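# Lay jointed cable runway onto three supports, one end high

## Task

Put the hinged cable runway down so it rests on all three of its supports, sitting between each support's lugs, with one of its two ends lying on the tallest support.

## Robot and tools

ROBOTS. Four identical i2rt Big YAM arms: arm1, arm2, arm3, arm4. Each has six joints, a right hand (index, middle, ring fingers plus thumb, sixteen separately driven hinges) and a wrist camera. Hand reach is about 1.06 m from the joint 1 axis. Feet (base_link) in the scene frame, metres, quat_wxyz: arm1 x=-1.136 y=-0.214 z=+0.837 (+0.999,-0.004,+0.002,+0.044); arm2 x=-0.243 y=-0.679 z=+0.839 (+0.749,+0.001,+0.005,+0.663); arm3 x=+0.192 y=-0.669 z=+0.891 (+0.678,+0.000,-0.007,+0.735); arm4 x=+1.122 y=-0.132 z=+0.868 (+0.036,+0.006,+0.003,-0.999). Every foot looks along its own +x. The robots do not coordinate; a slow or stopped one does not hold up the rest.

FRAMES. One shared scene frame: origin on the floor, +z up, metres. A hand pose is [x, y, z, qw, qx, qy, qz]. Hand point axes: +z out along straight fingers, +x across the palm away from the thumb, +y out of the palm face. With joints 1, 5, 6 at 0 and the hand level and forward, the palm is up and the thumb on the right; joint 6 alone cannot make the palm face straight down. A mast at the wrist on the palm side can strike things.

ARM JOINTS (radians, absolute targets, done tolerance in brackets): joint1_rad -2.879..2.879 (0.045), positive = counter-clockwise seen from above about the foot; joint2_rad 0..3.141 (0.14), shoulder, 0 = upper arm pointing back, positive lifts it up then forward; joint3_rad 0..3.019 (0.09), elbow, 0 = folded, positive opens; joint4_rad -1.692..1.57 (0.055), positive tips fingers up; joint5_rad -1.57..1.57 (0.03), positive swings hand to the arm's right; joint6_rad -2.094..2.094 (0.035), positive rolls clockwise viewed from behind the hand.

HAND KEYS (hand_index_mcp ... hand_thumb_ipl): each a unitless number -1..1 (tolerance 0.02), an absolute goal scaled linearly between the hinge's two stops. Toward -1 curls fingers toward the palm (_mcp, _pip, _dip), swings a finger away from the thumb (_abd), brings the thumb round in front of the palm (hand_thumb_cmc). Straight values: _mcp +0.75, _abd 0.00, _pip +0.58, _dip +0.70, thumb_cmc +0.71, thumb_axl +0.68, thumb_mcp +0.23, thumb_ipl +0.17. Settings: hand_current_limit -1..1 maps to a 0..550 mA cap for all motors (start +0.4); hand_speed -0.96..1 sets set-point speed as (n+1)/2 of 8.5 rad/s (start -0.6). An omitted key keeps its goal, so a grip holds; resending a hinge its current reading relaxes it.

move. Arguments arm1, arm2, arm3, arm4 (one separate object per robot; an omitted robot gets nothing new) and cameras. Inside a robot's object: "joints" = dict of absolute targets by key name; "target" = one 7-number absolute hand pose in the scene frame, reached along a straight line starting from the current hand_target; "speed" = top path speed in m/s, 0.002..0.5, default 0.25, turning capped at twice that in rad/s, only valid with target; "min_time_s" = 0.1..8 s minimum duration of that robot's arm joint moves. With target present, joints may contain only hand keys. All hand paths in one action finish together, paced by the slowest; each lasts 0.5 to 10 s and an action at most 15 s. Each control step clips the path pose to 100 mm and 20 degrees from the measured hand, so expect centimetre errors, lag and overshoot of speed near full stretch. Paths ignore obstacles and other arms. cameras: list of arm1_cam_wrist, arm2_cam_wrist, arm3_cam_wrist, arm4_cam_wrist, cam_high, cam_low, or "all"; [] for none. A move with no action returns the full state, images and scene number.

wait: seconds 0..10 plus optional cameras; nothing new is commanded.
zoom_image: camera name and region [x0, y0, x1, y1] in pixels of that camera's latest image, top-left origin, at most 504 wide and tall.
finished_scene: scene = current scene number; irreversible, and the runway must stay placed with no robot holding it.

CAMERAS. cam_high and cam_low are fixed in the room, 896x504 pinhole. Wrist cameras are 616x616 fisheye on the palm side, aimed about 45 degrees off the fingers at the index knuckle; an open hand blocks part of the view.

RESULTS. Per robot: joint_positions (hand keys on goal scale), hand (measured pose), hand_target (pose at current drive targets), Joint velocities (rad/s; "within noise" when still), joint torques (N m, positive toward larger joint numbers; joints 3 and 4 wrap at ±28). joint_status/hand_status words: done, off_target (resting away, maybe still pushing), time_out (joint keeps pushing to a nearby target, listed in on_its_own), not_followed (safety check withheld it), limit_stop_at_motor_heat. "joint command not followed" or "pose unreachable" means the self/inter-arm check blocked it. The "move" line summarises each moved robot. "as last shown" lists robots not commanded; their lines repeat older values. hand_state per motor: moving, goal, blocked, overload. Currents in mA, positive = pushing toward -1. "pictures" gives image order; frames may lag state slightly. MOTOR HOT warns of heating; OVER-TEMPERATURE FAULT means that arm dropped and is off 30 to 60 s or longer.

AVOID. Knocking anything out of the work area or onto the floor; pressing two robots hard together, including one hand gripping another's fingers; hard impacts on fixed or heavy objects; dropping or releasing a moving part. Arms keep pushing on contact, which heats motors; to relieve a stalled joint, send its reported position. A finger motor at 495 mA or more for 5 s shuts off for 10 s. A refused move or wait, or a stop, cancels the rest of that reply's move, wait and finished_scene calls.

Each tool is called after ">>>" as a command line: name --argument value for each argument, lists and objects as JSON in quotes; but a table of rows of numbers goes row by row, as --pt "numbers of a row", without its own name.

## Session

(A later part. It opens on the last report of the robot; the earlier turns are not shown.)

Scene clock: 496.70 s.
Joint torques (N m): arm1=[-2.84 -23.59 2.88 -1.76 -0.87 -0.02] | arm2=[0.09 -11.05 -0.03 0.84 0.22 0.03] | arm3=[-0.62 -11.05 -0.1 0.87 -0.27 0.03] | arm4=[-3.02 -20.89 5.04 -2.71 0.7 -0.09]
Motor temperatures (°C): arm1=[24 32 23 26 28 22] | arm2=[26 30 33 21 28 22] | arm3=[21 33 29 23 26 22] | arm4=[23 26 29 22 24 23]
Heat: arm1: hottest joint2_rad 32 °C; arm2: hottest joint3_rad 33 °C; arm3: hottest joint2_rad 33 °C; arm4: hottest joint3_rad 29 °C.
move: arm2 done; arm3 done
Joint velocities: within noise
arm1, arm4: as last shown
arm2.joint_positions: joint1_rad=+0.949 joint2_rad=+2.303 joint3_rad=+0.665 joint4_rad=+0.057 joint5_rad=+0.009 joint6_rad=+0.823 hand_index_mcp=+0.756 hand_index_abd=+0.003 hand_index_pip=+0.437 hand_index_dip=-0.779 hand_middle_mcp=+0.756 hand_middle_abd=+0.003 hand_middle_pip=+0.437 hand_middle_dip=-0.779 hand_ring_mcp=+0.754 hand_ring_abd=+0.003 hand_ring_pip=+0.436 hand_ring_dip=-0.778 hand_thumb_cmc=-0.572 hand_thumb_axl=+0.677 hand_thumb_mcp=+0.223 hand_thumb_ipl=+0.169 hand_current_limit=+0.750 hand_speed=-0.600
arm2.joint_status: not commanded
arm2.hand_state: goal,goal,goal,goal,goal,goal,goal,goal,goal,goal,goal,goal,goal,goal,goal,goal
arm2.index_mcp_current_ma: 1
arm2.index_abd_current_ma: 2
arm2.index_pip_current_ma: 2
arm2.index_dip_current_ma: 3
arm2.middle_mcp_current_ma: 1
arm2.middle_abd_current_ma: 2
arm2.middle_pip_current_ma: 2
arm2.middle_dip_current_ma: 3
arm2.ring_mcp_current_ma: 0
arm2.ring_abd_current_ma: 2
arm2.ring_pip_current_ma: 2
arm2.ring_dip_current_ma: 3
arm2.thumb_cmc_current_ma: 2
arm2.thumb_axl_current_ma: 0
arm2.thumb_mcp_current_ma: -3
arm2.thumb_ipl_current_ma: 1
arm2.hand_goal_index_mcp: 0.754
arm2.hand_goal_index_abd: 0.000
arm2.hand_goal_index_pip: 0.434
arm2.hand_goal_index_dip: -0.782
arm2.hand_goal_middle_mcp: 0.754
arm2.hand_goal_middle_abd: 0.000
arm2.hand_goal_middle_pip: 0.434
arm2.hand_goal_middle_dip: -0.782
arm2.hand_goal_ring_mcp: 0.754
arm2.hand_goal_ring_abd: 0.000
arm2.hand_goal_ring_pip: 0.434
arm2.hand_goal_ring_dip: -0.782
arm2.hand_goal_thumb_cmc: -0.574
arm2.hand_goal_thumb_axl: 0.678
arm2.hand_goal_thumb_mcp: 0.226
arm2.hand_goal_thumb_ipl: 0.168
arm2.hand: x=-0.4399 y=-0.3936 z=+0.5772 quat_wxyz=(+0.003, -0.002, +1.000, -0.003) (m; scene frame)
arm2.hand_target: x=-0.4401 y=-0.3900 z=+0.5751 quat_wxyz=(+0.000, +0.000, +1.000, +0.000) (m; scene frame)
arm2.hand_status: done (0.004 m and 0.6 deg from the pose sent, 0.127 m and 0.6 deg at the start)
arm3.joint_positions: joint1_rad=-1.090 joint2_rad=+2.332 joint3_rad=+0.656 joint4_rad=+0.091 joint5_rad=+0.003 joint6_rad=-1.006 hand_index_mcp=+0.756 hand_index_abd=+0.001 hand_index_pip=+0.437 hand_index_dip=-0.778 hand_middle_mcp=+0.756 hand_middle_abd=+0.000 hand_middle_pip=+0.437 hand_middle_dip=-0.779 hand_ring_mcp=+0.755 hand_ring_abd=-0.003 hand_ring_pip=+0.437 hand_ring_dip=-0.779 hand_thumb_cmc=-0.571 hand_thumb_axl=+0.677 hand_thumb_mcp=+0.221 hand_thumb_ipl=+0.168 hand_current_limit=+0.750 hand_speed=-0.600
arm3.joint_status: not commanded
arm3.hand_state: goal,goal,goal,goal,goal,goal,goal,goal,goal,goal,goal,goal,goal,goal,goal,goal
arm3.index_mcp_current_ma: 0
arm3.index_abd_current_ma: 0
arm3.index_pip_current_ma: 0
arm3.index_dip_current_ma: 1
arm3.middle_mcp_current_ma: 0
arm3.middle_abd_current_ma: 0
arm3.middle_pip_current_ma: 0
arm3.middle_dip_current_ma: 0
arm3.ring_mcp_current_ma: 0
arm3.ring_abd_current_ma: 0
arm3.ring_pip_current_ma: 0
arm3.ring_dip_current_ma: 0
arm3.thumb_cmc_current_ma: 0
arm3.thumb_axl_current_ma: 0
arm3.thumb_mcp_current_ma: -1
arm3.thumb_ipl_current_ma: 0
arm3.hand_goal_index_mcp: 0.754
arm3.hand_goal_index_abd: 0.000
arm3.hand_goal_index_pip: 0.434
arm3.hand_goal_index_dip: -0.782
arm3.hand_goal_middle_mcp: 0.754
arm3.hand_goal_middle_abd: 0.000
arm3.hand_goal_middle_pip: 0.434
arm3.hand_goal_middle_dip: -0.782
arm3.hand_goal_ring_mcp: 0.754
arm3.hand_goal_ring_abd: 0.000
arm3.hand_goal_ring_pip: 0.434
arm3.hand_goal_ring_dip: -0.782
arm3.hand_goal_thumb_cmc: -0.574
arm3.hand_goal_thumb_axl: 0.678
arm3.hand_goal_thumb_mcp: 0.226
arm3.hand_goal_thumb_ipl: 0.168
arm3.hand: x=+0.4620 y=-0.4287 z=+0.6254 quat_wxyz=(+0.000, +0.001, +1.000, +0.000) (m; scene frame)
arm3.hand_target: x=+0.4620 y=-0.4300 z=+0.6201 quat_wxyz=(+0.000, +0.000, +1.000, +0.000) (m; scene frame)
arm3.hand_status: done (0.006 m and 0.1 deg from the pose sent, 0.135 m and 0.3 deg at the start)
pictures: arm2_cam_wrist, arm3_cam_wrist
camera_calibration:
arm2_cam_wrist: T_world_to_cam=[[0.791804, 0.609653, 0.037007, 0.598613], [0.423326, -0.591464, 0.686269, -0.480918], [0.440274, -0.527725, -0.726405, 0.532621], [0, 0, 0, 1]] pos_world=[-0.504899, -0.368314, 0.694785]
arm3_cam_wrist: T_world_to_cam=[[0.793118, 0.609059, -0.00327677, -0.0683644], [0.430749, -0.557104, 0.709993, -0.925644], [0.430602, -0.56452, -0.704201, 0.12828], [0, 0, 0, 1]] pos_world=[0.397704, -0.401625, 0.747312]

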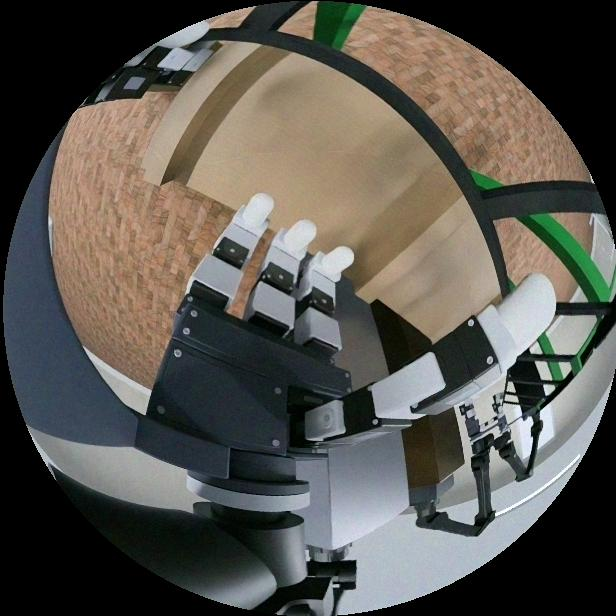

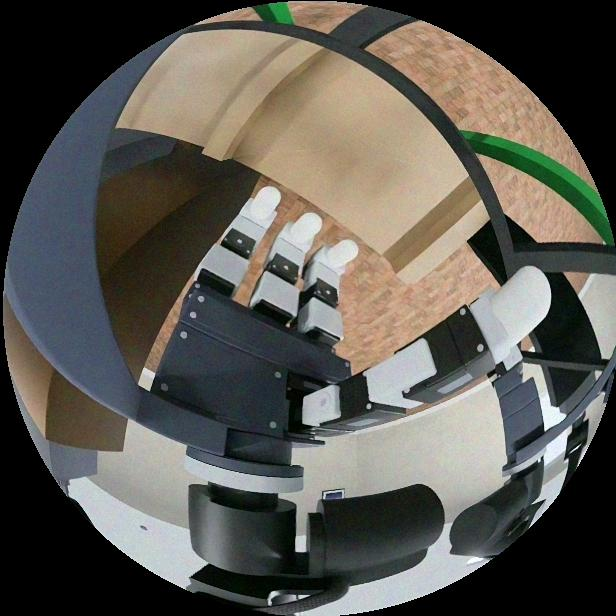

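>>> move --arm2 '{"target": [-0.44, -0.29, 0.567, 0, 0, 1, 0], "speed": 0.12}' --arm3 '{"target": [0.462, -0.34, 0.615, 0, 0, 1, 0], "speed": 0.12}' --cameras '["arm2_cam_wrist", "arm3_cam_wrist"]'

Scene clock: 498.53 s.
Joint torques (N m): arm1=[-2.9 -23.59 2.88 -1.74 -0.87 -0.02] | arm2=[0.38 -12.69 2.02 -0.13 0.17 -0.09] | arm3=[-0.03 -12.34 1.31 -0.09 -0.35 0.19] | arm4=[-2.67 -20.6 4.98 -2.76 0.68 -0.06]
Motor temperatures (°C): arm1=[24 32 23 26 28 22] | arm2=[26 30 32 21 28 22] | arm3=[21 33 29 23 26 22] | arm4=[23 26 29 22 24 23]
Heat: arm1: hottest joint2_rad 32 °C; arm2: hottest joint3_rad 32 °C; arm3: hottest joint2_rad 33 °C; arm4: hottest joint3_rad 29 °C.
move: arm2 done; arm3 off_target
Joint velocities: within noise
arm1, arm4: as last shown
arm2.joint_positions: joint1_rad=+0.749 joint2_rad=+2.328 joint3_rad=+0.869 joint4_rad=-0.097 joint5_rad=+0.010 joint6_rad=+0.638 hand_index_mcp=+0.756 hand_index_abd=+0.003 hand_index_pip=+0.437 hand_index_dip=-0.779 hand_middle_mcp=+0.756 hand_middle_abd=+0.003 hand_middle_pip=+0.437 hand_middle_dip=-0.779 hand_ring_mcp=+0.754 hand_ring_abd=+0.003 hand_ring_pip=+0.436 hand_ring_dip=-0.778 hand_thumb_cmc=-0.572 hand_thumb_axl=+0.677 hand_thumb_mcp=+0.223 hand_thumb_ipl=+0.169 hand_current_limit=+0.750 hand_speed=-0.600
arm2.joint_status: not commanded
arm2.hand_state: goal,goal,goal,goal,goal,goal,goal,goal,goal,goal,goal,goal,goal,goal,goal,goal
arm2.index_mcp_current_ma: 1
arm2.index_abd_current_ma: 2
arm2.index_pip_current_ma: 2
arm2.index_dip_current_ma: 3
arm2.middle_mcp_current_ma: 1
arm2.middle_abd_current_ma: 2
arm2.middle_pip_current_ma: 2
arm2.middle_dip_current_ma: 3
arm2.ring_mcp_current_ma: 0
arm2.ring_abd_current_ma: 2
arm2.ring_pip_current_ma: 2
arm2.ring_dip_current_ma: 3
arm2.thumb_cmc_current_ma: 2
arm2.thumb_axl_current_ma: 0
arm2.thumb_mcp_current_ma: -3
arm2.thumb_ipl_current_ma: 1
arm2.hand_goal_index_mcp: 0.754
arm2.hand_goal_index_abd: 0.000
arm2.hand_goal_index_pip: 0.434
arm2.hand_goal_index_dip: -0.782
arm2.hand_goal_middle_mcp: 0.754
arm2.hand_goal_middle_abd: 0.000
arm2.hand_goal_middle_pip: 0.434
arm2.hand_goal_middle_dip: -0.782
arm2.hand_goal_ring_mcp: 0.754
arm2.hand_goal_ring_abd: 0.000
arm2.hand_goal_ring_pip: 0.434
arm2.hand_goal_ring_dip: -0.782
arm2.hand_goal_thumb_cmc: -0.574
arm2.hand_goal_thumb_axl: 0.678
arm2.hand_goal_thumb_mcp: 0.226
arm2.hand_goal_thumb_ipl: 0.168
arm2.hand: x=-0.4412 y=-0.2898 z=+0.5716 quat_wxyz=(-0.005, +0.005, +1.000, +0.005) (m; scene frame)
arm2.hand_target: x=-0.4400 y=-0.2899 z=+0.5671 quat_wxyz=(+0.000, +0.000, +1.000, +0.000) (m; scene frame)
arm2.hand_status: done (0.005 m and 1.0 deg from the pose sent, 0.104 m and 0.6 deg at the start)
arm3.joint_positions: joint1_rad=-0.877 joint2_rad=+2.337 joint3_rad=+0.805 joint4_rad=-0.026 joint5_rad=+0.002 joint6_rad=-0.801 hand_index_mcp=+0.755 hand_index_abd=+0.001 hand_index_pip=+0.437 hand_index_dip=-0.778 hand_middle_mcp=+0.755 hand_middle_abd=+0.000 hand_middle_pip=+0.437 hand_middle_dip=-0.779 hand_ring_mcp=+0.755 hand_ring_abd=-0.003 hand_ring_pip=+0.437 hand_ring_dip=-0.779 hand_thumb_cmc=-0.571 hand_thumb_axl=+0.677 hand_thumb_mcp=+0.221 hand_thumb_ipl=+0.168 hand_current_limit=+0.750 hand_speed=-0.600
arm3.joint_status: not commanded
arm3.hand_state: goal,goal,goal,goal,goal,goal,goal,goal,goal,goal,goal,goal,goal,goal,goal,goal
arm3.index_mcp_current_ma: 0
arm3.index_abd_current_ma: 0
arm3.index_pip_current_ma: 0
arm3.index_dip_current_ma: 1
arm3.middle_mcp_current_ma: 0
arm3.middle_abd_current_ma: 0
arm3.middle_pip_current_ma: 0
arm3.middle_dip_current_ma: 0
arm3.ring_mcp_current_ma: 0
arm3.ring_abd_current_ma: 0
arm3.ring_pip_current_ma: 0
arm3.ring_dip_current_ma: 0
arm3.thumb_cmc_current_ma: 0
arm3.thumb_axl_current_ma: 0
arm3.thumb_mcp_current_ma: -1
arm3.thumb_ipl_current_ma: 0
arm3.hand_goal_index_mcp: 0.754
arm3.hand_goal_index_abd: 0.000
arm3.hand_goal_index_pip: 0.434
arm3.hand_goal_index_dip: -0.782
arm3.hand_goal_middle_mcp: 0.754
arm3.hand_goal_middle_abd: 0.000
arm3.hand_goal_middle_pip: 0.434
arm3.hand_goal_middle_dip: -0.782
arm3.hand_goal_ring_mcp: 0.754
arm3.hand_goal_ring_abd: 0.000
arm3.hand_goal_ring_pip: 0.434
arm3.hand_goal_ring_dip: -0.782
arm3.hand_goal_thumb_cmc: -0.574
arm3.hand_goal_thumb_axl: 0.678
arm3.hand_goal_thumb_mcp: 0.226
arm3.hand_goal_thumb_ipl: 0.168
arm3.hand: x=+0.4684 y=-0.3361 z=+0.6249 quat_wxyz=(+0.011, -0.003, +1.000, +0.009) (m; scene frame)
arm3.hand_target: x=+0.4620 y=-0.3402 z=+0.6154 quat_wxyz=(+0.000, +0.000, +1.000, +0.000) (m; scene frame)
arm3.hand_status: off_target (0.012 m and 1.6 deg from the pose sent, 0.089 m and 0.1 deg at the start)
pictures: arm2_cam_wrist, arm3_cam_wrist
camera_calibration:
arm2_cam_wrist: T_world_to_cam=[[0.801689, 0.596671, 0.0357539, 0.537897], [0.424196, -0.610054, 0.669248, -0.410576], [0.421133, -0.521362, -0.742179, 0.586301], [0, 0, 0, 1]] pos_world=[-0.503972, -0.265745, 0.690685]
arm3_cam_wrist: T_world_to_cam=[[0.787971, 0.615221, 0.0245826, -0.142761], [0.420011, -0.566283, 0.709165, -0.873931], [0.450214, -0.548476, -0.704614, 0.173995], [0, 0, 0, 1]] pos_world=[0.401217, -0.311631, 0.74587]

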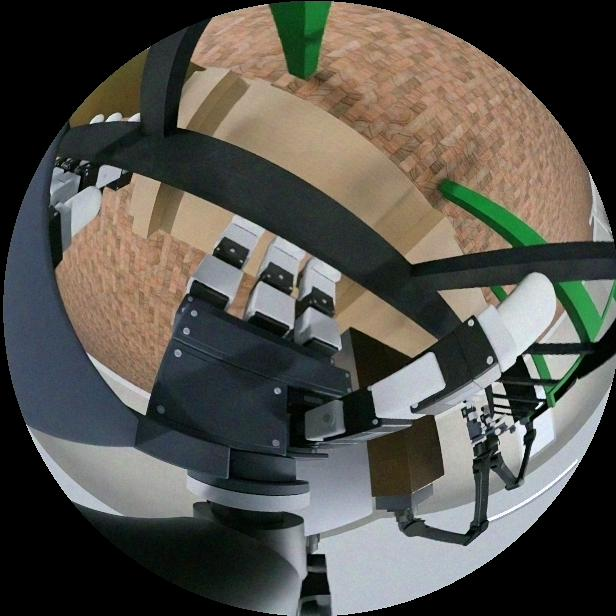

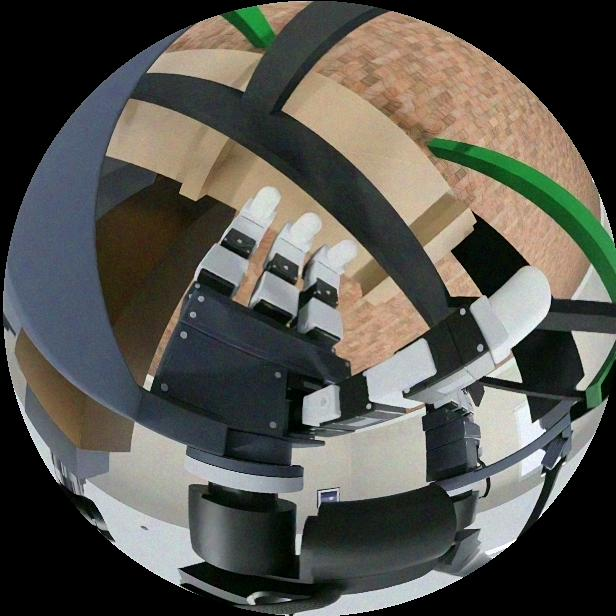

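>>> move --arm2 '{"joints": {"hand_thumb_mcp": 0.7, "hand_thumb_ipl": 0.4}}' --arm3 '{"joints": {"hand_thumb_mcp": 0.7, "hand_thumb_ipl": 0.4}}' --cameras '["arm2_cam_wrist", "arm3_cam_wrist"]'

>>> zoom_image --camera "arm3_cam_wrist" --region '[180, 150, 600, 500]'

Scene clock: 499.80 s.
Joint torques (N m): arm1=[-2.9 -23.65 2.88 -1.76 -0.87 -0.03] | arm2=[0.44 -12.75 1.98 -0.16 0.17 -0.07] | arm3=[-0.03 -12.34 1.31 -0.09 -0.34 0.19] | arm4=[-3.02 -20.89 4.94 -2.67 0.69 -0.07]
Motor temperatures (°C): arm1=[24 32 23 26 28 22] | arm2=[26 30 32 21 27 22] | arm3=[21 33 29 23 26 22] | arm4=[23 26 29 22 24 23]
Heat: arm1: hottest joint2_rad 32 °C; arm2: hottest joint3_rad 32 °C; arm3: hottest joint2_rad 33 °C; arm4: hottest joint3_rad 29 °C.
move: arm2 done; arm3 done
Joint velocities: within noise
arm1, arm4: as last shown
arm2.joint_positions: joint1_rad=+0.749 joint2_rad=+2.328 joint3_rad=+0.869 joint4_rad=-0.097 joint5_rad=+0.010 joint6_rad=+0.638 hand_index_mcp=+0.756 hand_index_abd=+0.003 hand_index_pip=+0.437 hand_index_dip=-0.779 hand_middle_mcp=+0.756 hand_middle_abd=+0.003 hand_middle_pip=+0.437 hand_middle_dip=-0.779 hand_ring_mcp=+0.754 hand_ring_abd=+0.003 hand_ring_pip=+0.436 hand_ring_dip=-0.778 hand_thumb_cmc=-0.572 hand_thumb_axl=+0.677 hand_thumb_mcp=+0.692 hand_thumb_ipl=+0.397 hand_current_limit=+0.750 hand_speed=-0.600
arm2.joint_status: all done
arm2.hand_state: goal,goal,goal,goal,goal,goal,goal,goal,goal,goal,goal,goal,goal,goal,goal,goal
arm2.index_mcp_current_ma: 1
arm2.index_abd_current_ma: 2
arm2.index_pip_current_ma: 2
arm2.index_dip_current_ma: 3
arm2.middle_mcp_current_ma: 1
arm2.middle_abd_current_ma: 2
arm2.middle_pip_current_ma: 2
arm2.middle_dip_current_ma: 3
arm2.ring_mcp_current_ma: 0
arm2.ring_abd_current_ma: 2
arm2.ring_pip_current_ma: 2
arm2.ring_dip_current_ma: 3
arm2.thumb_cmc_current_ma: 2
arm2.thumb_axl_current_ma: 0
arm2.thumb_mcp_current_ma: -14
arm2.thumb_ipl_current_ma: -4
arm2.hand_goal_index_mcp: 0.754
arm2.hand_goal_index_abd: 0.000
arm2.hand_goal_index_pip: 0.434
arm2.hand_goal_index_dip: -0.782
arm2.hand_goal_middle_mcp: 0.754
arm2.hand_goal_middle_abd: 0.000
arm2.hand_goal_middle_pip: 0.434
arm2.hand_goal_middle_dip: -0.782
arm2.hand_goal_ring_mcp: 0.754
arm2.hand_goal_ring_abd: 0.000
arm2.hand_goal_ring_pip: 0.434
arm2.hand_goal_ring_dip: -0.782
arm2.hand_goal_thumb_cmc: -0.574
arm2.hand_goal_thumb_axl: 0.678
arm2.hand_goal_thumb_mcp: 0.700
arm2.hand_goal_thumb_ipl: 0.400
arm2.hand: x=-0.4412 y=-0.2898 z=+0.5716 quat_wxyz=(-0.005, +0.005, +1.000, +0.005) (m; scene frame)
arm2.hand_target: x=-0.4400 y=-0.2899 z=+0.5671 quat_wxyz=(+0.000, +0.000, +1.000, +0.000) (m; scene frame)
arm2.hand_status: not commanded
arm3.joint_positions: joint1_rad=-0.877 joint2_rad=+2.337 joint3_rad=+0.805 joint4_rad=-0.026 joint5_rad=+0.002 joint6_rad=-0.801 hand_index_mcp=+0.755 hand_index_abd=+0.001 hand_index_pip=+0.437 hand_index_dip=-0.778 hand_middle_mcp=+0.755 hand_middle_abd=+0.000 hand_middle_pip=+0.437 hand_middle_dip=-0.779 hand_ring_mcp=+0.755 hand_ring_abd=-0.003 hand_ring_pip=+0.437 hand_ring_dip=-0.779 hand_thumb_cmc=-0.571 hand_thumb_axl=+0.677 hand_thumb_mcp=+0.691 hand_thumb_ipl=+0.397 hand_current_limit=+0.750 hand_speed=-0.600
arm3.joint_status: all done
arm3.hand_state: goal,goal,goal,goal,goal,goal,goal,goal,goal,goal,goal,goal,goal,goal,goal,goal
arm3.index_mcp_current_ma: 0
arm3.index_abd_current_ma: 0
arm3.index_pip_current_ma: 0
arm3.index_dip_current_ma: 1
arm3.middle_mcp_current_ma: 0
arm3.middle_abd_current_ma: 0
arm3.middle_pip_current_ma: 0
arm3.middle_dip_current_ma: 0
arm3.ring_mcp_current_ma: 0
arm3.ring_abd_current_ma: 0
arm3.ring_pip_current_ma: 0
arm3.ring_dip_current_ma: 0
arm3.thumb_cmc_current_ma: 0
arm3.thumb_axl_current_ma: 0
arm3.thumb_mcp_current_ma: -4
arm3.thumb_ipl_current_ma: -1
arm3.hand_goal_index_mcp: 0.754
arm3.hand_goal_index_abd: 0.000
arm3.hand_goal_index_pip: 0.434
arm3.hand_goal_index_dip: -0.782
arm3.hand_goal_middle_mcp: 0.754
arm3.hand_goal_middle_abd: 0.000
arm3.hand_goal_middle_pip: 0.434
arm3.hand_goal_middle_dip: -0.782
arm3.hand_goal_ring_mcp: 0.754
arm3.hand_goal_ring_abd: 0.000
arm3.hand_goal_ring_pip: 0.434
arm3.hand_goal_ring_dip: -0.782
arm3.hand_goal_thumb_cmc: -0.574
arm3.hand_goal_thumb_axl: 0.678
arm3.hand_goal_thumb_mcp: 0.700
arm3.hand_goal_thumb_ipl: 0.400
arm3.hand: x=+0.4685 y=-0.3361 z=+0.6249 quat_wxyz=(+0.011, -0.003, +1.000, +0.009) (m; scene frame)
arm3.hand_target: x=+0.4620 y=-0.3402 z=+0.6154 quat_wxyz=(+0.000, +0.000, +1.000, +0.000) (m; scene frame)
arm3.hand_status: not commanded
pictures: arm2_cam_wrist, arm3_cam_wrist
camera_calibration:
arm2_cam_wrist: T_world_to_cam=[[0.801503, 0.596921, 0.035762, 0.537944], [0.424368, -0.609908, 0.669271, -0.410424], [0.421313, -0.521247, -0.742157, 0.58645], [0, 0, 0, 1]] pos_world=[-0.504072, -0.265745, 0.690685]
arm3_cam_wrist: T_world_to_cam=[[0.788251, 0.614864, 0.024533, -0.143027], [0.41979, -0.566462, 0.709153, -0.873931], [0.44993, -0.548692, -0.704628, 0.174007], [0, 0, 0, 1]] pos_world=[0.401317, -0.31163, 0.74587]

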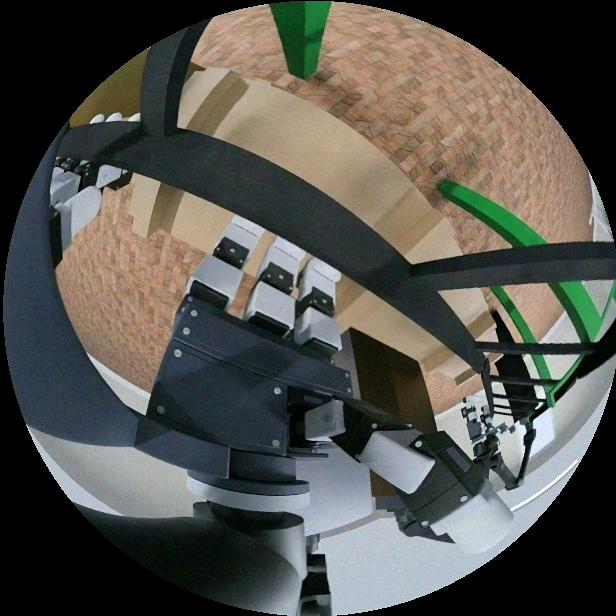

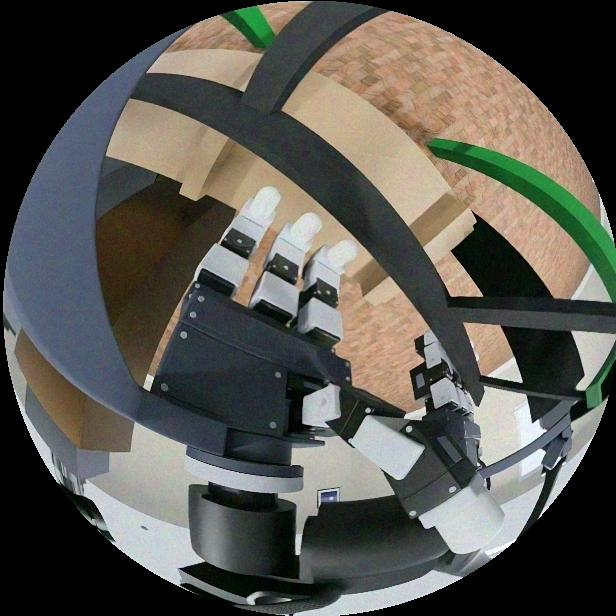

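Scaled by 1.200 from the camera's 616x616 image, which has a finer 880x880 frame.

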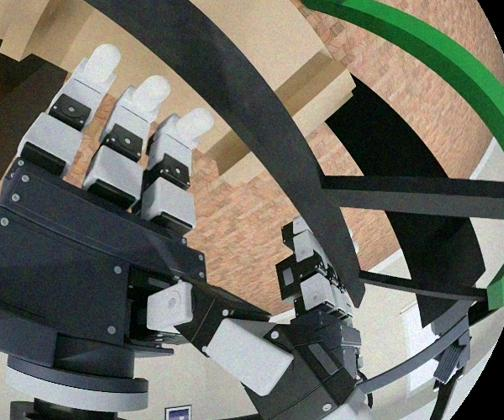

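>>> move --arm2 '{"target": [-0.44, -0.255, 0.565, 0, 0, 1, 0], "speed": 0.1}' --arm3 '{"target": [0.457, -0.305, 0.607, 0, 0, 1, 0], "speed": 0.1}' --cameras '["arm2_cam_wrist", "arm3_cam_wrist"]'

>>> zoom_image --camera "arm3_cam_wrist" --region '[150, 100, 550, 400]'

>>> zoom_image --camera "arm2_cam_wrist" --region '[150, 100, 550, 400]'

Scene clock: 501.47 s.
Joint torques (N m): arm1=[-2.84 -23.65 2.88 -1.76 -0.87 -0.02] | arm2=[0.5 -13.51 2.82 -0.14 0.15 -0.05] | arm3=[-0.03 -12.34 1.31 -0.09 -0.34 0.19] | arm4=[-2.43 -20.84 4.97 -2.76 0.69 -0.09]
Motor temperatures (°C): arm1=[24 33 23 26 28 22] | arm2=[26 30 32 21 27 22] | arm3=[21 32 29 23 26 22] | arm4=[23 26 29 22 24 23]
Heat: arm1: hottest joint2_rad 33 °C; arm2: hottest joint3_rad 32 °C; arm3: hottest joint2_rad 32 °C; arm4: hottest joint3_rad 29 °C.
move: arm2 done; arm3 not_followed
Joint velocities: within noise
arm1, arm4: as last shown
arm2.joint_positions: joint1_rad=+0.698 joint2_rad=+2.345 joint3_rad=+0.949 joint4_rad=-0.163 joint5_rad=+0.010 joint6_rad=+0.588 hand_index_mcp=+0.755 hand_index_abd=+0.003 hand_index_pip=+0.437 hand_index_dip=-0.779 hand_middle_mcp=+0.755 hand_middle_abd=+0.003 hand_middle_pip=+0.437 hand_middle_dip=-0.779 hand_ring_mcp=+0.754 hand_ring_abd=+0.003 hand_ring_pip=+0.436 hand_ring_dip=-0.778 hand_thumb_cmc=-0.572 hand_thumb_axl=+0.677 hand_thumb_mcp=+0.692 hand_thumb_ipl=+0.397 hand_current_limit=+0.750 hand_speed=-0.600
arm2.joint_status: not commanded
arm2.hand_state: goal,goal,goal,goal,goal,goal,goal,goal,goal,goal,goal,goal,goal,goal,goal,goal
arm2.index_mcp_current_ma: 1
arm2.index_abd_current_ma: 2
arm2.index_pip_current_ma: 2
arm2.index_dip_current_ma: 3
arm2.middle_mcp_current_ma: 1
arm2.middle_abd_current_ma: 2
arm2.middle_pip_current_ma: 2
arm2.middle_dip_current_ma: 3
arm2.ring_mcp_current_ma: 0
arm2.ring_abd_current_ma: 2
arm2.ring_pip_current_ma: 2
arm2.ring_dip_current_ma: 3
arm2.thumb_cmc_current_ma: 2
arm2.thumb_axl_current_ma: 0
arm2.thumb_mcp_current_ma: -14
arm2.thumb_ipl_current_ma: -4
arm2.hand_goal_index_mcp: 0.754
arm2.hand_goal_index_abd: 0.000
arm2.hand_goal_index_pip: 0.434
arm2.hand_goal_index_dip: -0.782
arm2.hand_goal_middle_mcp: 0.754
arm2.hand_goal_middle_abd: 0.000
arm2.hand_goal_middle_pip: 0.434
arm2.hand_goal_middle_dip: -0.782
arm2.hand_goal_ring_mcp: 0.754
arm2.hand_goal_ring_abd: 0.000
arm2.hand_goal_ring_pip: 0.434
arm2.hand_goal_ring_dip: -0.782
arm2.hand_goal_thumb_cmc: -0.574
arm2.hand_goal_thumb_axl: 0.678
arm2.hand_goal_thumb_mcp: 0.700
arm2.hand_goal_thumb_ipl: 0.400
arm2.hand: x=-0.4399 y=-0.2564 z=+0.5693 quat_wxyz=(-0.003, +0.006, +1.000, +0.004) (m; scene frame)
arm2.hand_target: x=-0.4400 y=-0.2552 z=+0.5650 quat_wxyz=(+0.000, +0.000, +1.000, +0.000) (m; scene frame)
arm2.hand_status: done (0.005 m and 0.9 deg from the pose sent, 0.036 m and 1.0 deg at the start)
arm3.joint_positions: joint1_rad=-0.877 joint2_rad=+2.337 joint3_rad=+0.805 joint4_rad=-0.026 joint5_rad=+0.002 joint6_rad=-0.801 hand_index_mcp=+0.755 hand_index_abd=+0.001 hand_index_pip=+0.437 hand_index_dip=-0.778 hand_middle_mcp=+0.755 hand_middle_abd=+0.000 hand_middle_pip=+0.437 hand_middle_dip=-0.779 hand_ring_mcp=+0.755 hand_ring_abd=-0.003 hand_ring_pip=+0.437 hand_ring_dip=-0.779 hand_thumb_cmc=-0.571 hand_thumb_axl=+0.677 hand_thumb_mcp=+0.691 hand_thumb_ipl=+0.397 hand_current_limit=+0.750 hand_speed=-0.600
arm3.joint_status: not commanded
arm3.hand_state: goal,goal,goal,goal,goal,goal,goal,goal,goal,goal,goal,goal,goal,goal,goal,goal
arm3.index_mcp_current_ma: 0
arm3.index_abd_current_ma: 0
arm3.index_pip_current_ma: 0
arm3.index_dip_current_ma: 1
arm3.middle_mcp_current_ma: 0
arm3.middle_abd_current_ma: 0
arm3.middle_pip_current_ma: 0
arm3.middle_dip_current_ma: 0
arm3.ring_mcp_current_ma: 0
arm3.ring_abd_current_ma: 0
arm3.ring_pip_current_ma: 0
arm3.ring_dip_current_ma: 0
arm3.thumb_cmc_current_ma: 0
arm3.thumb_axl_current_ma: 0
arm3.thumb_mcp_current_ma: -4
arm3.thumb_ipl_current_ma: -1
arm3.hand_goal_index_mcp: 0.754
arm3.hand_goal_index_abd: 0.000
arm3.hand_goal_index_pip: 0.434
arm3.hand_goal_index_dip: -0.782
arm3.hand_goal_middle_mcp: 0.754
arm3.hand_goal_middle_abd: 0.000
arm3.hand_goal_middle_pip: 0.434
arm3.hand_goal_middle_dip: -0.782
arm3.hand_goal_ring_mcp: 0.754
arm3.hand_goal_ring_abd: 0.000
arm3.hand_goal_ring_pip: 0.434
arm3.hand_goal_ring_dip: -0.782
arm3.hand_goal_thumb_cmc: -0.574
arm3.hand_goal_thumb_axl: 0.678
arm3.hand_goal_thumb_mcp: 0.700
arm3.hand_goal_thumb_ipl: 0.400
arm3.hand: x=+0.4685 y=-0.3361 z=+0.6249 quat_wxyz=(+0.011, -0.003, +1.000, +0.009) (m; scene frame)
arm3.hand_target: x=+0.4620 y=-0.3402 z=+0.6154 quat_wxyz=(+0.000, +0.000, +1.000, +0.000) (m; scene frame)
arm3.hand_status: not_followed (0.038 m and 1.6 deg from the pose sent, 0.038 m and 1.6 deg at the start)
pictures: arm2_cam_wrist, arm3_cam_wrist
pose unreachable (arm3 arm): on one or more control steps of this call this arm could not follow its commanded pose, so it was not sent that pose on those steps. On the call's last step it was still not sent that pose. It may still have moved: this result reports where it is.
cause: moving toward the commanded pose would bring two parts of the arm too close to each other (its hand and another part of the arm, 3 mm apart when it was first held).
camera_calibration:
arm2_cam_wrist: T_world_to_cam=[[0.801841, 0.596436, 0.0362668, 0.51675], [0.422243, -0.608512, 0.67188, -0.391133], [0.422803, -0.523428, -0.739771, 0.600228], [0, 0, 0, 1]] pos_world=[-0.502976, -0.232041, 0.688085]
arm3_cam_wrist: T_world_to_cam=[[0.788251, 0.614864, 0.024533, -0.143027], [0.41979, -0.566462, 0.709153, -0.873931], [0.44993, -0.548692, -0.704628, 0.174007], [0, 0, 0, 1]] pos_world=[0.401317, -0.31163, 0.74587]

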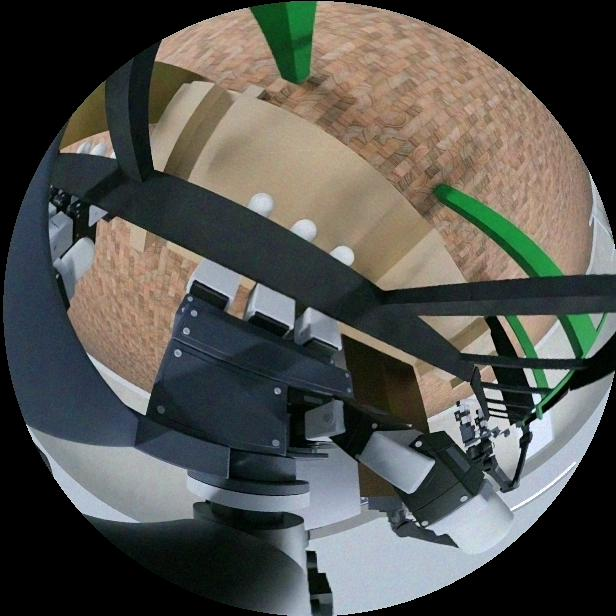

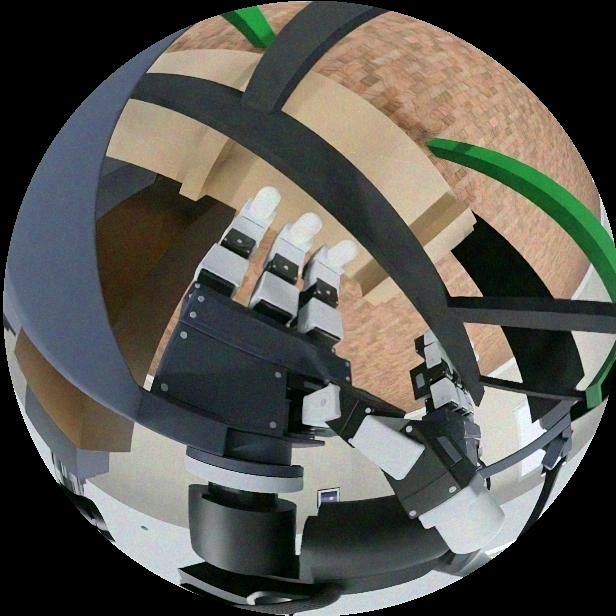

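Scaled by 1.260 from the camera's 616x616 image, which has a finer 880x880 frame.

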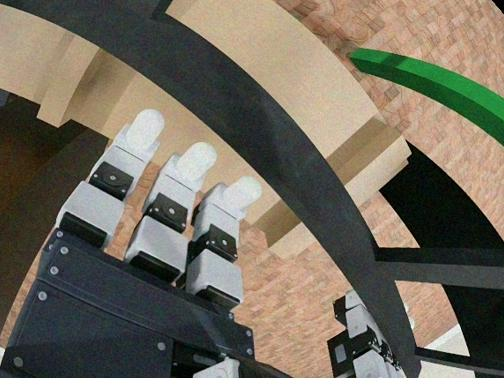

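Scaled by 1.260 from the camera's 616x616 image, which has a finer 880x880 frame.

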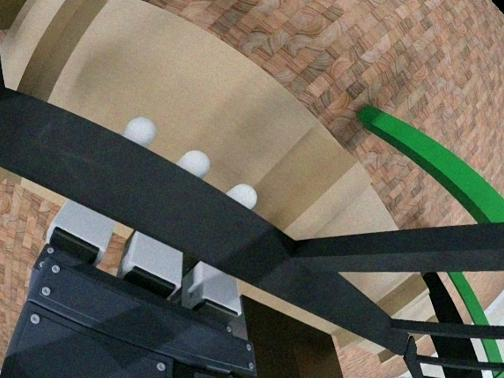

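>>> move --arm3 '{"joints": {"hand_thumb_mcp": 0.35, "hand_thumb_ipl": 0.17}}'

>>> move --arm3 '{"target": [0.457, -0.305, 0.607, 0, 0, 1, 0], "speed": 0.1}' --cameras '["arm3_cam_wrist"]'

>>> zoom_image --camera "arm3_cam_wrist" --region '[150, 100, 550, 400]'

Scene clock: 502.50 s.
Joint torques (N m): arm1=[-2.84 -23.65 2.89 -1.76 -0.87 -0.02] | arm2=[0.56 -13.51 2.82 -0.16 0.16 -0.06] | arm3=[-0.09 -12.34 1.31 -0.09 -0.35 0.19] | arm4=[-2.49 -20.95 5 -2.66 0.69 -0.07]
Motor temperatures (°C): arm1=[24 33 23 26 28 22] | arm2=[26 30 32 21 27 22] | arm3=[21 32 29 23 26 22] | arm4=[23 26 29 22 24 23]
Heat: arm1: hottest joint2_rad 33 °C; arm2: hottest joint3_rad 32 °C; arm3: hottest joint2_rad 32 °C; arm4: hottest joint3_rad 29 °C.
move: arm3 done
Joint velocities: within noise
arm1, arm2, arm4: as last shown
arm2.joint_positions: joint1_rad=+0.698 joint2_rad=+2.345 joint3_rad=+0.949 joint4_rad=-0.163 joint5_rad=+0.010 joint6_rad=+0.587 hand_index_mcp=+0.755 hand_index_abd=+0.003 hand_index_pip=+0.437 hand_index_dip=-0.779 hand_middle_mcp=+0.755 hand_middle_abd=+0.003 hand_middle_pip=+0.437 hand_middle_dip=-0.779 hand_ring_mcp=+0.754 hand_ring_abd=+0.003 hand_ring_pip=+0.436 hand_ring_dip=-0.778 hand_thumb_cmc=-0.572 hand_thumb_axl=+0.677 hand_thumb_mcp=+0.692 hand_thumb_ipl=+0.397 hand_current_limit=+0.750 hand_speed=-0.600
arm2.hand: x=-0.4399 y=-0.2564 z=+0.5693 quat_wxyz=(-0.003, +0.005, +1.000, +0.004) (m; scene frame)
arm3.joint_positions: joint1_rad=-0.877 joint2_rad=+2.337 joint3_rad=+0.805 joint4_rad=-0.026 joint5_rad=+0.002 joint6_rad=-0.801 hand_index_mcp=+0.755 hand_index_abd=+0.001 hand_index_pip=+0.437 hand_index_dip=-0.778 hand_middle_mcp=+0.755 hand_middle_abd=+0.000 hand_middle_pip=+0.437 hand_middle_dip=-0.779 hand_ring_mcp=+0.755 hand_ring_abd=-0.003 hand_ring_pip=+0.437 hand_ring_dip=-0.779 hand_thumb_cmc=-0.571 hand_thumb_axl=+0.677 hand_thumb_mcp=+0.348 hand_thumb_ipl=+0.171 hand_current_limit=+0.750 hand_speed=-0.600
arm3.joint_status: all done
arm3.hand_state: goal,goal,goal,goal,goal,goal,goal,goal,goal,goal,goal,goal,goal,goal,goal,goal
arm3.index_mcp_current_ma: 0
arm3.index_abd_current_ma: 0
arm3.index_pip_current_ma: 0
arm3.index_dip_current_ma: 1
arm3.middle_mcp_current_ma: 0
arm3.middle_abd_current_ma: 0
arm3.middle_pip_current_ma: 0
arm3.middle_dip_current_ma: 0
arm3.ring_mcp_current_ma: 0
arm3.ring_abd_current_ma: 0
arm3.ring_pip_current_ma: 0
arm3.ring_dip_current_ma: 0
arm3.thumb_cmc_current_ma: 0
arm3.thumb_axl_current_ma: 0
arm3.thumb_mcp_current_ma: 0
arm3.thumb_ipl_current_ma: 0
arm3.hand_goal_index_mcp: 0.754
arm3.hand_goal_index_abd: 0.000
arm3.hand_goal_index_pip: 0.434
arm3.hand_goal_index_dip: -0.782
arm3.hand_goal_middle_mcp: 0.754
arm3.hand_goal_middle_abd: 0.000
arm3.hand_goal_middle_pip: 0.434
arm3.hand_goal_middle_dip: -0.782
arm3.hand_goal_ring_mcp: 0.754
arm3.hand_goal_ring_abd: 0.000
arm3.hand_goal_ring_pip: 0.434
arm3.hand_goal_ring_dip: -0.782
arm3.hand_goal_thumb_cmc: -0.574
arm3.hand_goal_thumb_axl: 0.678
arm3.hand_goal_thumb_mcp: 0.350
arm3.hand_goal_thumb_ipl: 0.170
arm3.hand: x=+0.4685 y=-0.3361 z=+0.6249 quat_wxyz=(+0.011, -0.003, +1.000, +0.009) (m; scene frame)
arm3.hand_target: x=+0.4620 y=-0.3401 z=+0.6154 quat_wxyz=(+0.000, +0.000, +1.000, +0.000) (m; scene frame)
arm3.hand_status: not commanded
pictures: none

Scene clock: 503.70 s.
Joint torques (N m): arm1=[-2.9 -23.65 2.88 -1.76 -0.87 -0.02] | arm2=[0.56 -13.45 2.81 -0.16 0.16 -0.07] | arm3=[-0.03 -13.1 1.89 -0.09 -0.35 0.17] | arm4=[-2.96 -20.89 4.94 -2.7 0.7 -0.06]
Motor temperatures (°C): arm1=[24 33 23 26 28 22] | arm2=[26 30 32 21 27 22] | arm3=[21 32 29 23 26 22] | arm4=[23 26 29 22 24 23]
Heat: arm1: hottest joint2_rad 33 °C; arm2: hottest joint3_rad 32 °C; arm3: hottest joint2_rad 32 °C; arm4: hottest joint3_rad 29 °C.
move: arm3 off_target
Joint velocities: within noise
arm1, arm2: as last shown
arm3.joint_positions: joint1_rad=-0.800 joint2_rad=+2.365 joint3_rad=+0.873 joint4_rad=-0.067 joint5_rad=+0.002 joint6_rad=-0.724 hand_index_mcp=+0.755 hand_index_abd=+0.001 hand_index_pip=+0.437 hand_index_dip=-0.778 hand_middle_mcp=+0.755 hand_middle_abd=+0.000 hand_middle_pip=+0.437 hand_middle_dip=-0.779 hand_ring_mcp=+0.755 hand_ring_abd=-0.003 hand_ring_pip=+0.437 hand_ring_dip=-0.779 hand_thumb_cmc=-0.571 hand_thumb_axl=+0.677 hand_thumb_mcp=+0.347 hand_thumb_ipl=+0.171 hand_current_limit=+0.750 hand_speed=-0.600
arm3.joint_status: not commanded
arm3.hand_state: goal,goal,goal,goal,goal,goal,goal,goal,goal,goal,goal,goal,goal,goal,goal,goal
arm3.index_mcp_current_ma: 0
arm3.index_abd_current_ma: 0
arm3.index_pip_current_ma: 0
arm3.index_dip_current_ma: 1
arm3.middle_mcp_current_ma: 0
arm3.middle_abd_current_ma: 0
arm3.middle_pip_current_ma: 0
arm3.middle_dip_current_ma: 0
arm3.ring_mcp_current_ma: 0
arm3.ring_abd_current_ma: 0
arm3.ring_pip_current_ma: 0
arm3.ring_dip_current_ma: 0
arm3.thumb_cmc_current_ma: 0
arm3.thumb_axl_current_ma: 0
arm3.thumb_mcp_current_ma: 0
arm3.thumb_ipl_current_ma: 0
arm3.hand_goal_index_mcp: 0.754
arm3.hand_goal_index_abd: 0.000
arm3.hand_goal_index_pip: 0.434
arm3.hand_goal_index_dip: -0.782
arm3.hand_goal_middle_mcp: 0.754
arm3.hand_goal_middle_abd: 0.000
arm3.hand_goal_middle_pip: 0.434
arm3.hand_goal_middle_dip: -0.782
arm3.hand_goal_ring_mcp: 0.754
arm3.hand_goal_ring_abd: 0.000
arm3.hand_goal_ring_pip: 0.434
arm3.hand_goal_ring_dip: -0.782
arm3.hand_goal_thumb_cmc: -0.574
arm3.hand_goal_thumb_axl: 0.678
arm3.hand_goal_thumb_mcp: 0.350
arm3.hand_goal_thumb_ipl: 0.170
arm3.hand: x=+0.4625 y=-0.3017 z=+0.6173 quat_wxyz=(+0.010, -0.003, +1.000, +0.009) (m; scene frame)
arm3.hand_target: x=+0.4570 y=-0.3052 z=+0.6074 quat_wxyz=(+0.000, +0.000, +1.000, +0.000) (m; scene frame)
arm3.hand_status: off_target (0.012 m and 1.5 deg from the pose sent, 0.038 m and 1.6 deg at the start)
arm4.joint_positions: joint1_rad=+0.438 joint2_rad=+2.249 joint3_rad=+1.347 joint4_rad=-0.739 joint5_rad=-0.058 joint6_rad=+2.056 hand_index_mcp=+0.820 hand_index_abd=-0.008 hand_index_pip=+0.459 hand_index_dip=-0.745 hand_middle_mcp=+0.794 hand_middle_abd=-0.009 hand_middle_pip=+0.475 hand_middle_dip=-0.741 hand_ring_mcp=+0.786 hand_ring_abd=-0.007 hand_ring_pip=+0.469 hand_ring_dip=-0.745 hand_thumb_cmc=+0.878 hand_thumb_axl=+0.680 hand_thumb_mcp=-0.277 hand_thumb_ipl=-0.314 hand_current_limit=+0.750 hand_speed=-0.600
arm4.joint_status: not commanded
arm4.hand_state: blocked,goal,blocked,blocked,blocked,goal,blocked,blocked,blocked,goal,blocked,blocked,goal,goal,goal,goal
arm4.index_mcp_current_ma: 316
arm4.index_abd_current_ma: -26
arm4.index_pip_current_ma: 104
arm4.index_dip_current_ma: 160
arm4.middle_mcp_current_ma: 184
arm4.middle_abd_current_ma: -28
arm4.middle_pip_current_ma: 175
arm4.middle_dip_current_ma: 178
arm4.ring_mcp_current_ma: 145
arm4.ring_abd_current_ma: -23
arm4.ring_pip_current_ma: 149
arm4.ring_dip_current_ma: 157
arm4.thumb_cmc_current_ma: -5
arm4.thumb_axl_current_ma: 7
arm4.thumb_mcp_current_ma: -6
arm4.thumb_ipl_current_ma: 7
arm4.hand_goal_index_mcp: 0.754
arm4.hand_goal_index_abd: 0.000
arm4.hand_goal_index_pip: 0.434
arm4.hand_goal_index_dip: -0.782
arm4.hand_goal_middle_mcp: 0.754
arm4.hand_goal_middle_abd: 0.000
arm4.hand_goal_middle_pip: 0.434
arm4.hand_goal_middle_dip: -0.782
arm4.hand_goal_ring_mcp: 0.754
arm4.hand_goal_ring_abd: 0.000
arm4.hand_goal_ring_pip: 0.434
arm4.hand_goal_ring_dip: -0.782
arm4.hand_goal_thumb_cmc: 0.880
arm4.hand_goal_thumb_axl: 0.678
arm4.hand_goal_thumb_mcp: -0.276
arm4.hand_goal_thumb_ipl: -0.316
arm4.hand: x=+0.6848 y=-0.3139 z=+0.6990 quat_wxyz=(-0.050, +0.011, -0.999, +0.006) (m; scene frame)
arm4.hand_target: x=+0.6748 y=-0.3008 z=+0.7324 quat_wxyz=(-0.044, +0.005, -0.999, +0.000) (m; scene frame)
arm4.hand_status: not commanded
pictures: arm3_cam_wrist
camera_calibration:
arm3_cam_wrist: T_world_to_cam=[[0.788005, 0.615254, 0.0225935, -0.157786], [0.421569, -0.565954, 0.708503, -0.846848], [0.448696, -0.548779, -0.705346, 0.191275], [0, 0, 0, 1]] pos_world=[0.395516, -0.277231, 0.738474]

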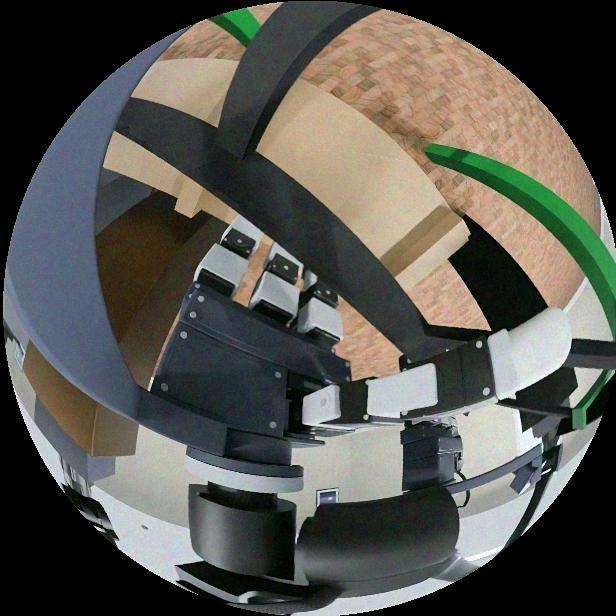

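Scaled by 1.260 from the camera's 616x616 image, which has a finer 880x880 frame.

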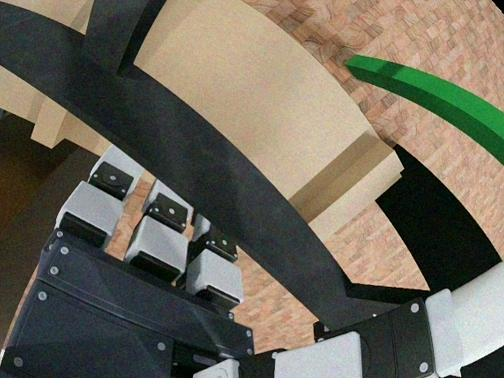

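>>> move --arm2 '{"target": [-0.44, -0.247, 0.57, 0, 0, 1, 0], "speed": 0.1}' --arm3 '{"target": [0.455, -0.28, 0.592, 0, 0, 1, 0], "speed": 0.1}' --cameras '["arm3_cam_wrist"]'

>>> zoom_image --camera "arm3_cam_wrist" --region '[150, 100, 550, 400]'

Scene clock: 506.33 s.
Joint torques (N m): arm1=[-2.84 -23.65 2.89 -1.76 -0.87 -0.02] | arm2=[0.15 -14.51 3.07 -0.23 0.16 -0.06] | arm3=[-0.03 -13.68 2.25 -0.06 -0.36 0.19] | arm4=[-2.61 -20.42 4.98 -2.63 0.68 -0.07]
Motor temperatures (°C): arm1=[24 33 23 26 28 22] | arm2=[26 30 32 21 27 22] | arm3=[21 32 29 23 26 22] | arm4=[22 26 29 22 24 23]
Heat: arm1: hottest joint2_rad 33 °C; arm2: hottest joint3_rad 32 °C; arm3: hottest joint2_rad 32 °C; arm4: hottest joint3_rad 29 °C.
move: arm2 done; arm3 off_target
Joint velocities: within noise
arm1, arm4: as last shown
arm2.joint_positions: joint1_rad=+0.691 joint2_rad=+2.345 joint3_rad=+0.960 joint4_rad=-0.187 joint5_rad=+0.010 joint6_rad=+0.577 hand_index_mcp=+0.755 hand_index_abd=+0.003 hand_index_pip=+0.437 hand_index_dip=-0.779 hand_middle_mcp=+0.755 hand_middle_abd=+0.003 hand_middle_pip=+0.437 hand_middle_dip=-0.779 hand_ring_mcp=+0.754 hand_ring_abd=+0.003 hand_ring_pip=+0.436 hand_ring_dip=-0.778 hand_thumb_cmc=-0.572 hand_thumb_axl=+0.677 hand_thumb_mcp=+0.692 hand_thumb_ipl=+0.397 hand_current_limit=+0.750 hand_speed=-0.600
arm2.joint_status: not commanded
arm2.hand_state: goal,goal,goal,goal,goal,goal,goal,goal,goal,goal,goal,goal,goal,goal,goal,goal
arm2.index_mcp_current_ma: 1
arm2.index_abd_current_ma: 2
arm2.index_pip_current_ma: 2
arm2.index_dip_current_ma: 3
arm2.middle_mcp_current_ma: 1
arm2.middle_abd_current_ma: 2
arm2.middle_pip_current_ma: 2
arm2.middle_dip_current_ma: 3
arm2.ring_mcp_current_ma: 0
arm2.ring_abd_current_ma: 2
arm2.ring_pip_current_ma: 2
arm2.ring_dip_current_ma: 3
arm2.thumb_cmc_current_ma: 2
arm2.thumb_axl_current_ma: 0
arm2.thumb_mcp_current_ma: -14
arm2.thumb_ipl_current_ma: -4
arm2.hand_goal_index_mcp: 0.754
arm2.hand_goal_index_abd: 0.000
arm2.hand_goal_index_pip: 0.434
arm2.hand_goal_index_dip: -0.782
arm2.hand_goal_middle_mcp: 0.754
arm2.hand_goal_middle_abd: 0.000
arm2.hand_goal_middle_pip: 0.434
arm2.hand_goal_middle_dip: -0.782
arm2.hand_goal_ring_mcp: 0.754
arm2.hand_goal_ring_abd: 0.000
arm2.hand_goal_ring_pip: 0.434
arm2.hand_goal_ring_dip: -0.782
arm2.hand_goal_thumb_cmc: -0.574
arm2.hand_goal_thumb_axl: 0.678
arm2.hand_goal_thumb_mcp: 0.700
arm2.hand_goal_thumb_ipl: 0.400
arm2.hand: x=-0.4385 y=-0.2539 z=+0.5693 quat_wxyz=(+0.000, +0.004, +1.000, -0.001) (m; scene frame)
arm2.hand_target: x=-0.4399 y=-0.2471 z=+0.5700 quat_wxyz=(+0.000, +0.000, +1.000, +0.000) (m; scene frame)
arm2.hand_status: done (0.007 m and 0.4 deg from the pose sent, 0.009 m and 0.9 deg at the start)
arm3.joint_positions: joint1_rad=-0.754 joint2_rad=+2.412 joint3_rad=+0.940 joint4_rad=-0.088 joint5_rad=+0.001 joint6_rad=-0.678 hand_index_mcp=+0.755 hand_index_abd=+0.001 hand_index_pip=+0.437 hand_index_dip=-0.778 hand_middle_mcp=+0.755 hand_middle_abd=+0.000 hand_middle_pip=+0.437 hand_middle_dip=-0.779 hand_ring_mcp=+0.755 hand_ring_abd=-0.003 hand_ring_pip=+0.437 hand_ring_dip=-0.779 hand_thumb_cmc=-0.571 hand_thumb_axl=+0.677 hand_thumb_mcp=+0.347 hand_thumb_ipl=+0.171 hand_current_limit=+0.750 hand_speed=-0.600
arm3.joint_status: not commanded
arm3.hand_state: goal,goal,goal,goal,goal,goal,goal,goal,goal,goal,goal,goal,goal,goal,goal,goal
arm3.index_mcp_current_ma: 0
arm3.index_abd_current_ma: 0
arm3.index_pip_current_ma: 0
arm3.index_dip_current_ma: 1
arm3.middle_mcp_current_ma: 0
arm3.middle_abd_current_ma: 0
arm3.middle_pip_current_ma: 0
arm3.middle_dip_current_ma: 0
arm3.ring_mcp_current_ma: 0
arm3.ring_abd_current_ma: 0
arm3.ring_pip_current_ma: 0
arm3.ring_dip_current_ma: 0
arm3.thumb_cmc_current_ma: 0
arm3.thumb_axl_current_ma: 0
arm3.thumb_mcp_current_ma: 0
arm3.thumb_ipl_current_ma: 0
arm3.hand_goal_index_mcp: 0.754
arm3.hand_goal_index_abd: 0.000
arm3.hand_goal_index_pip: 0.434
arm3.hand_goal_index_dip: -0.782
arm3.hand_goal_middle_mcp: 0.754
arm3.hand_goal_middle_abd: 0.000
arm3.hand_goal_middle_pip: 0.434
arm3.hand_goal_middle_dip: -0.782
arm3.hand_goal_ring_mcp: 0.754
arm3.hand_goal_ring_abd: 0.000
arm3.hand_goal_ring_pip: 0.434
arm3.hand_goal_ring_dip: -0.782
arm3.hand_goal_thumb_cmc: -0.574
arm3.hand_goal_thumb_axl: 0.678
arm3.hand_goal_thumb_mcp: 0.350
arm3.hand_goal_thumb_ipl: 0.170
arm3.hand: x=+0.4604 y=-0.2769 z=+0.6030 quat_wxyz=(+0.009, -0.002, +1.000, +0.009) (m; scene frame)
arm3.hand_target: x=+0.4550 y=-0.2801 z=+0.5924 quat_wxyz=(+0.000, +0.000, +1.000, +0.000) (m; scene frame)
arm3.hand_status: off_target (0.013 m and 1.5 deg from the pose sent, 0.034 m and 1.5 deg at the start)
pictures: arm3_cam_wrist
camera_calibration:
arm3_cam_wrist: T_world_to_cam=[[0.788515, 0.614636, 0.0216071, -0.170866], [0.422187, -0.566501, 0.707697, -0.821678], [0.447217, -0.548908, -0.706185, 0.196811], [0, 0, 0, 1]] pos_world=[0.393615, -0.252429, 0.724176]

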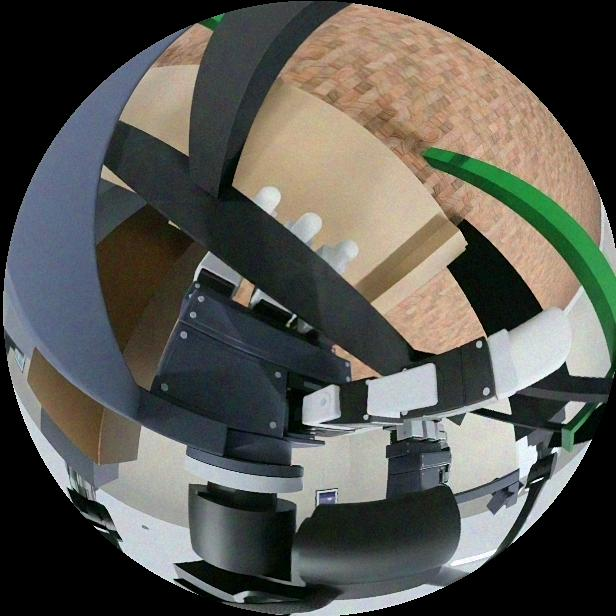

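Scaled by 1.260 from the camera's 616x616 image, which has a finer 880x880 frame.

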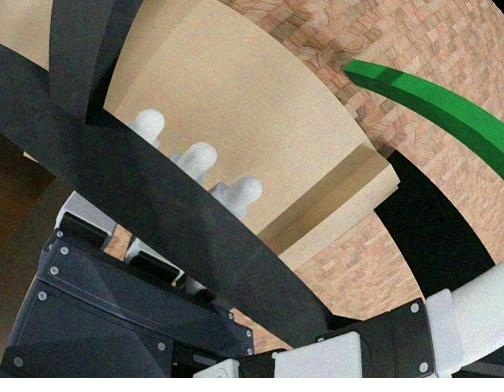

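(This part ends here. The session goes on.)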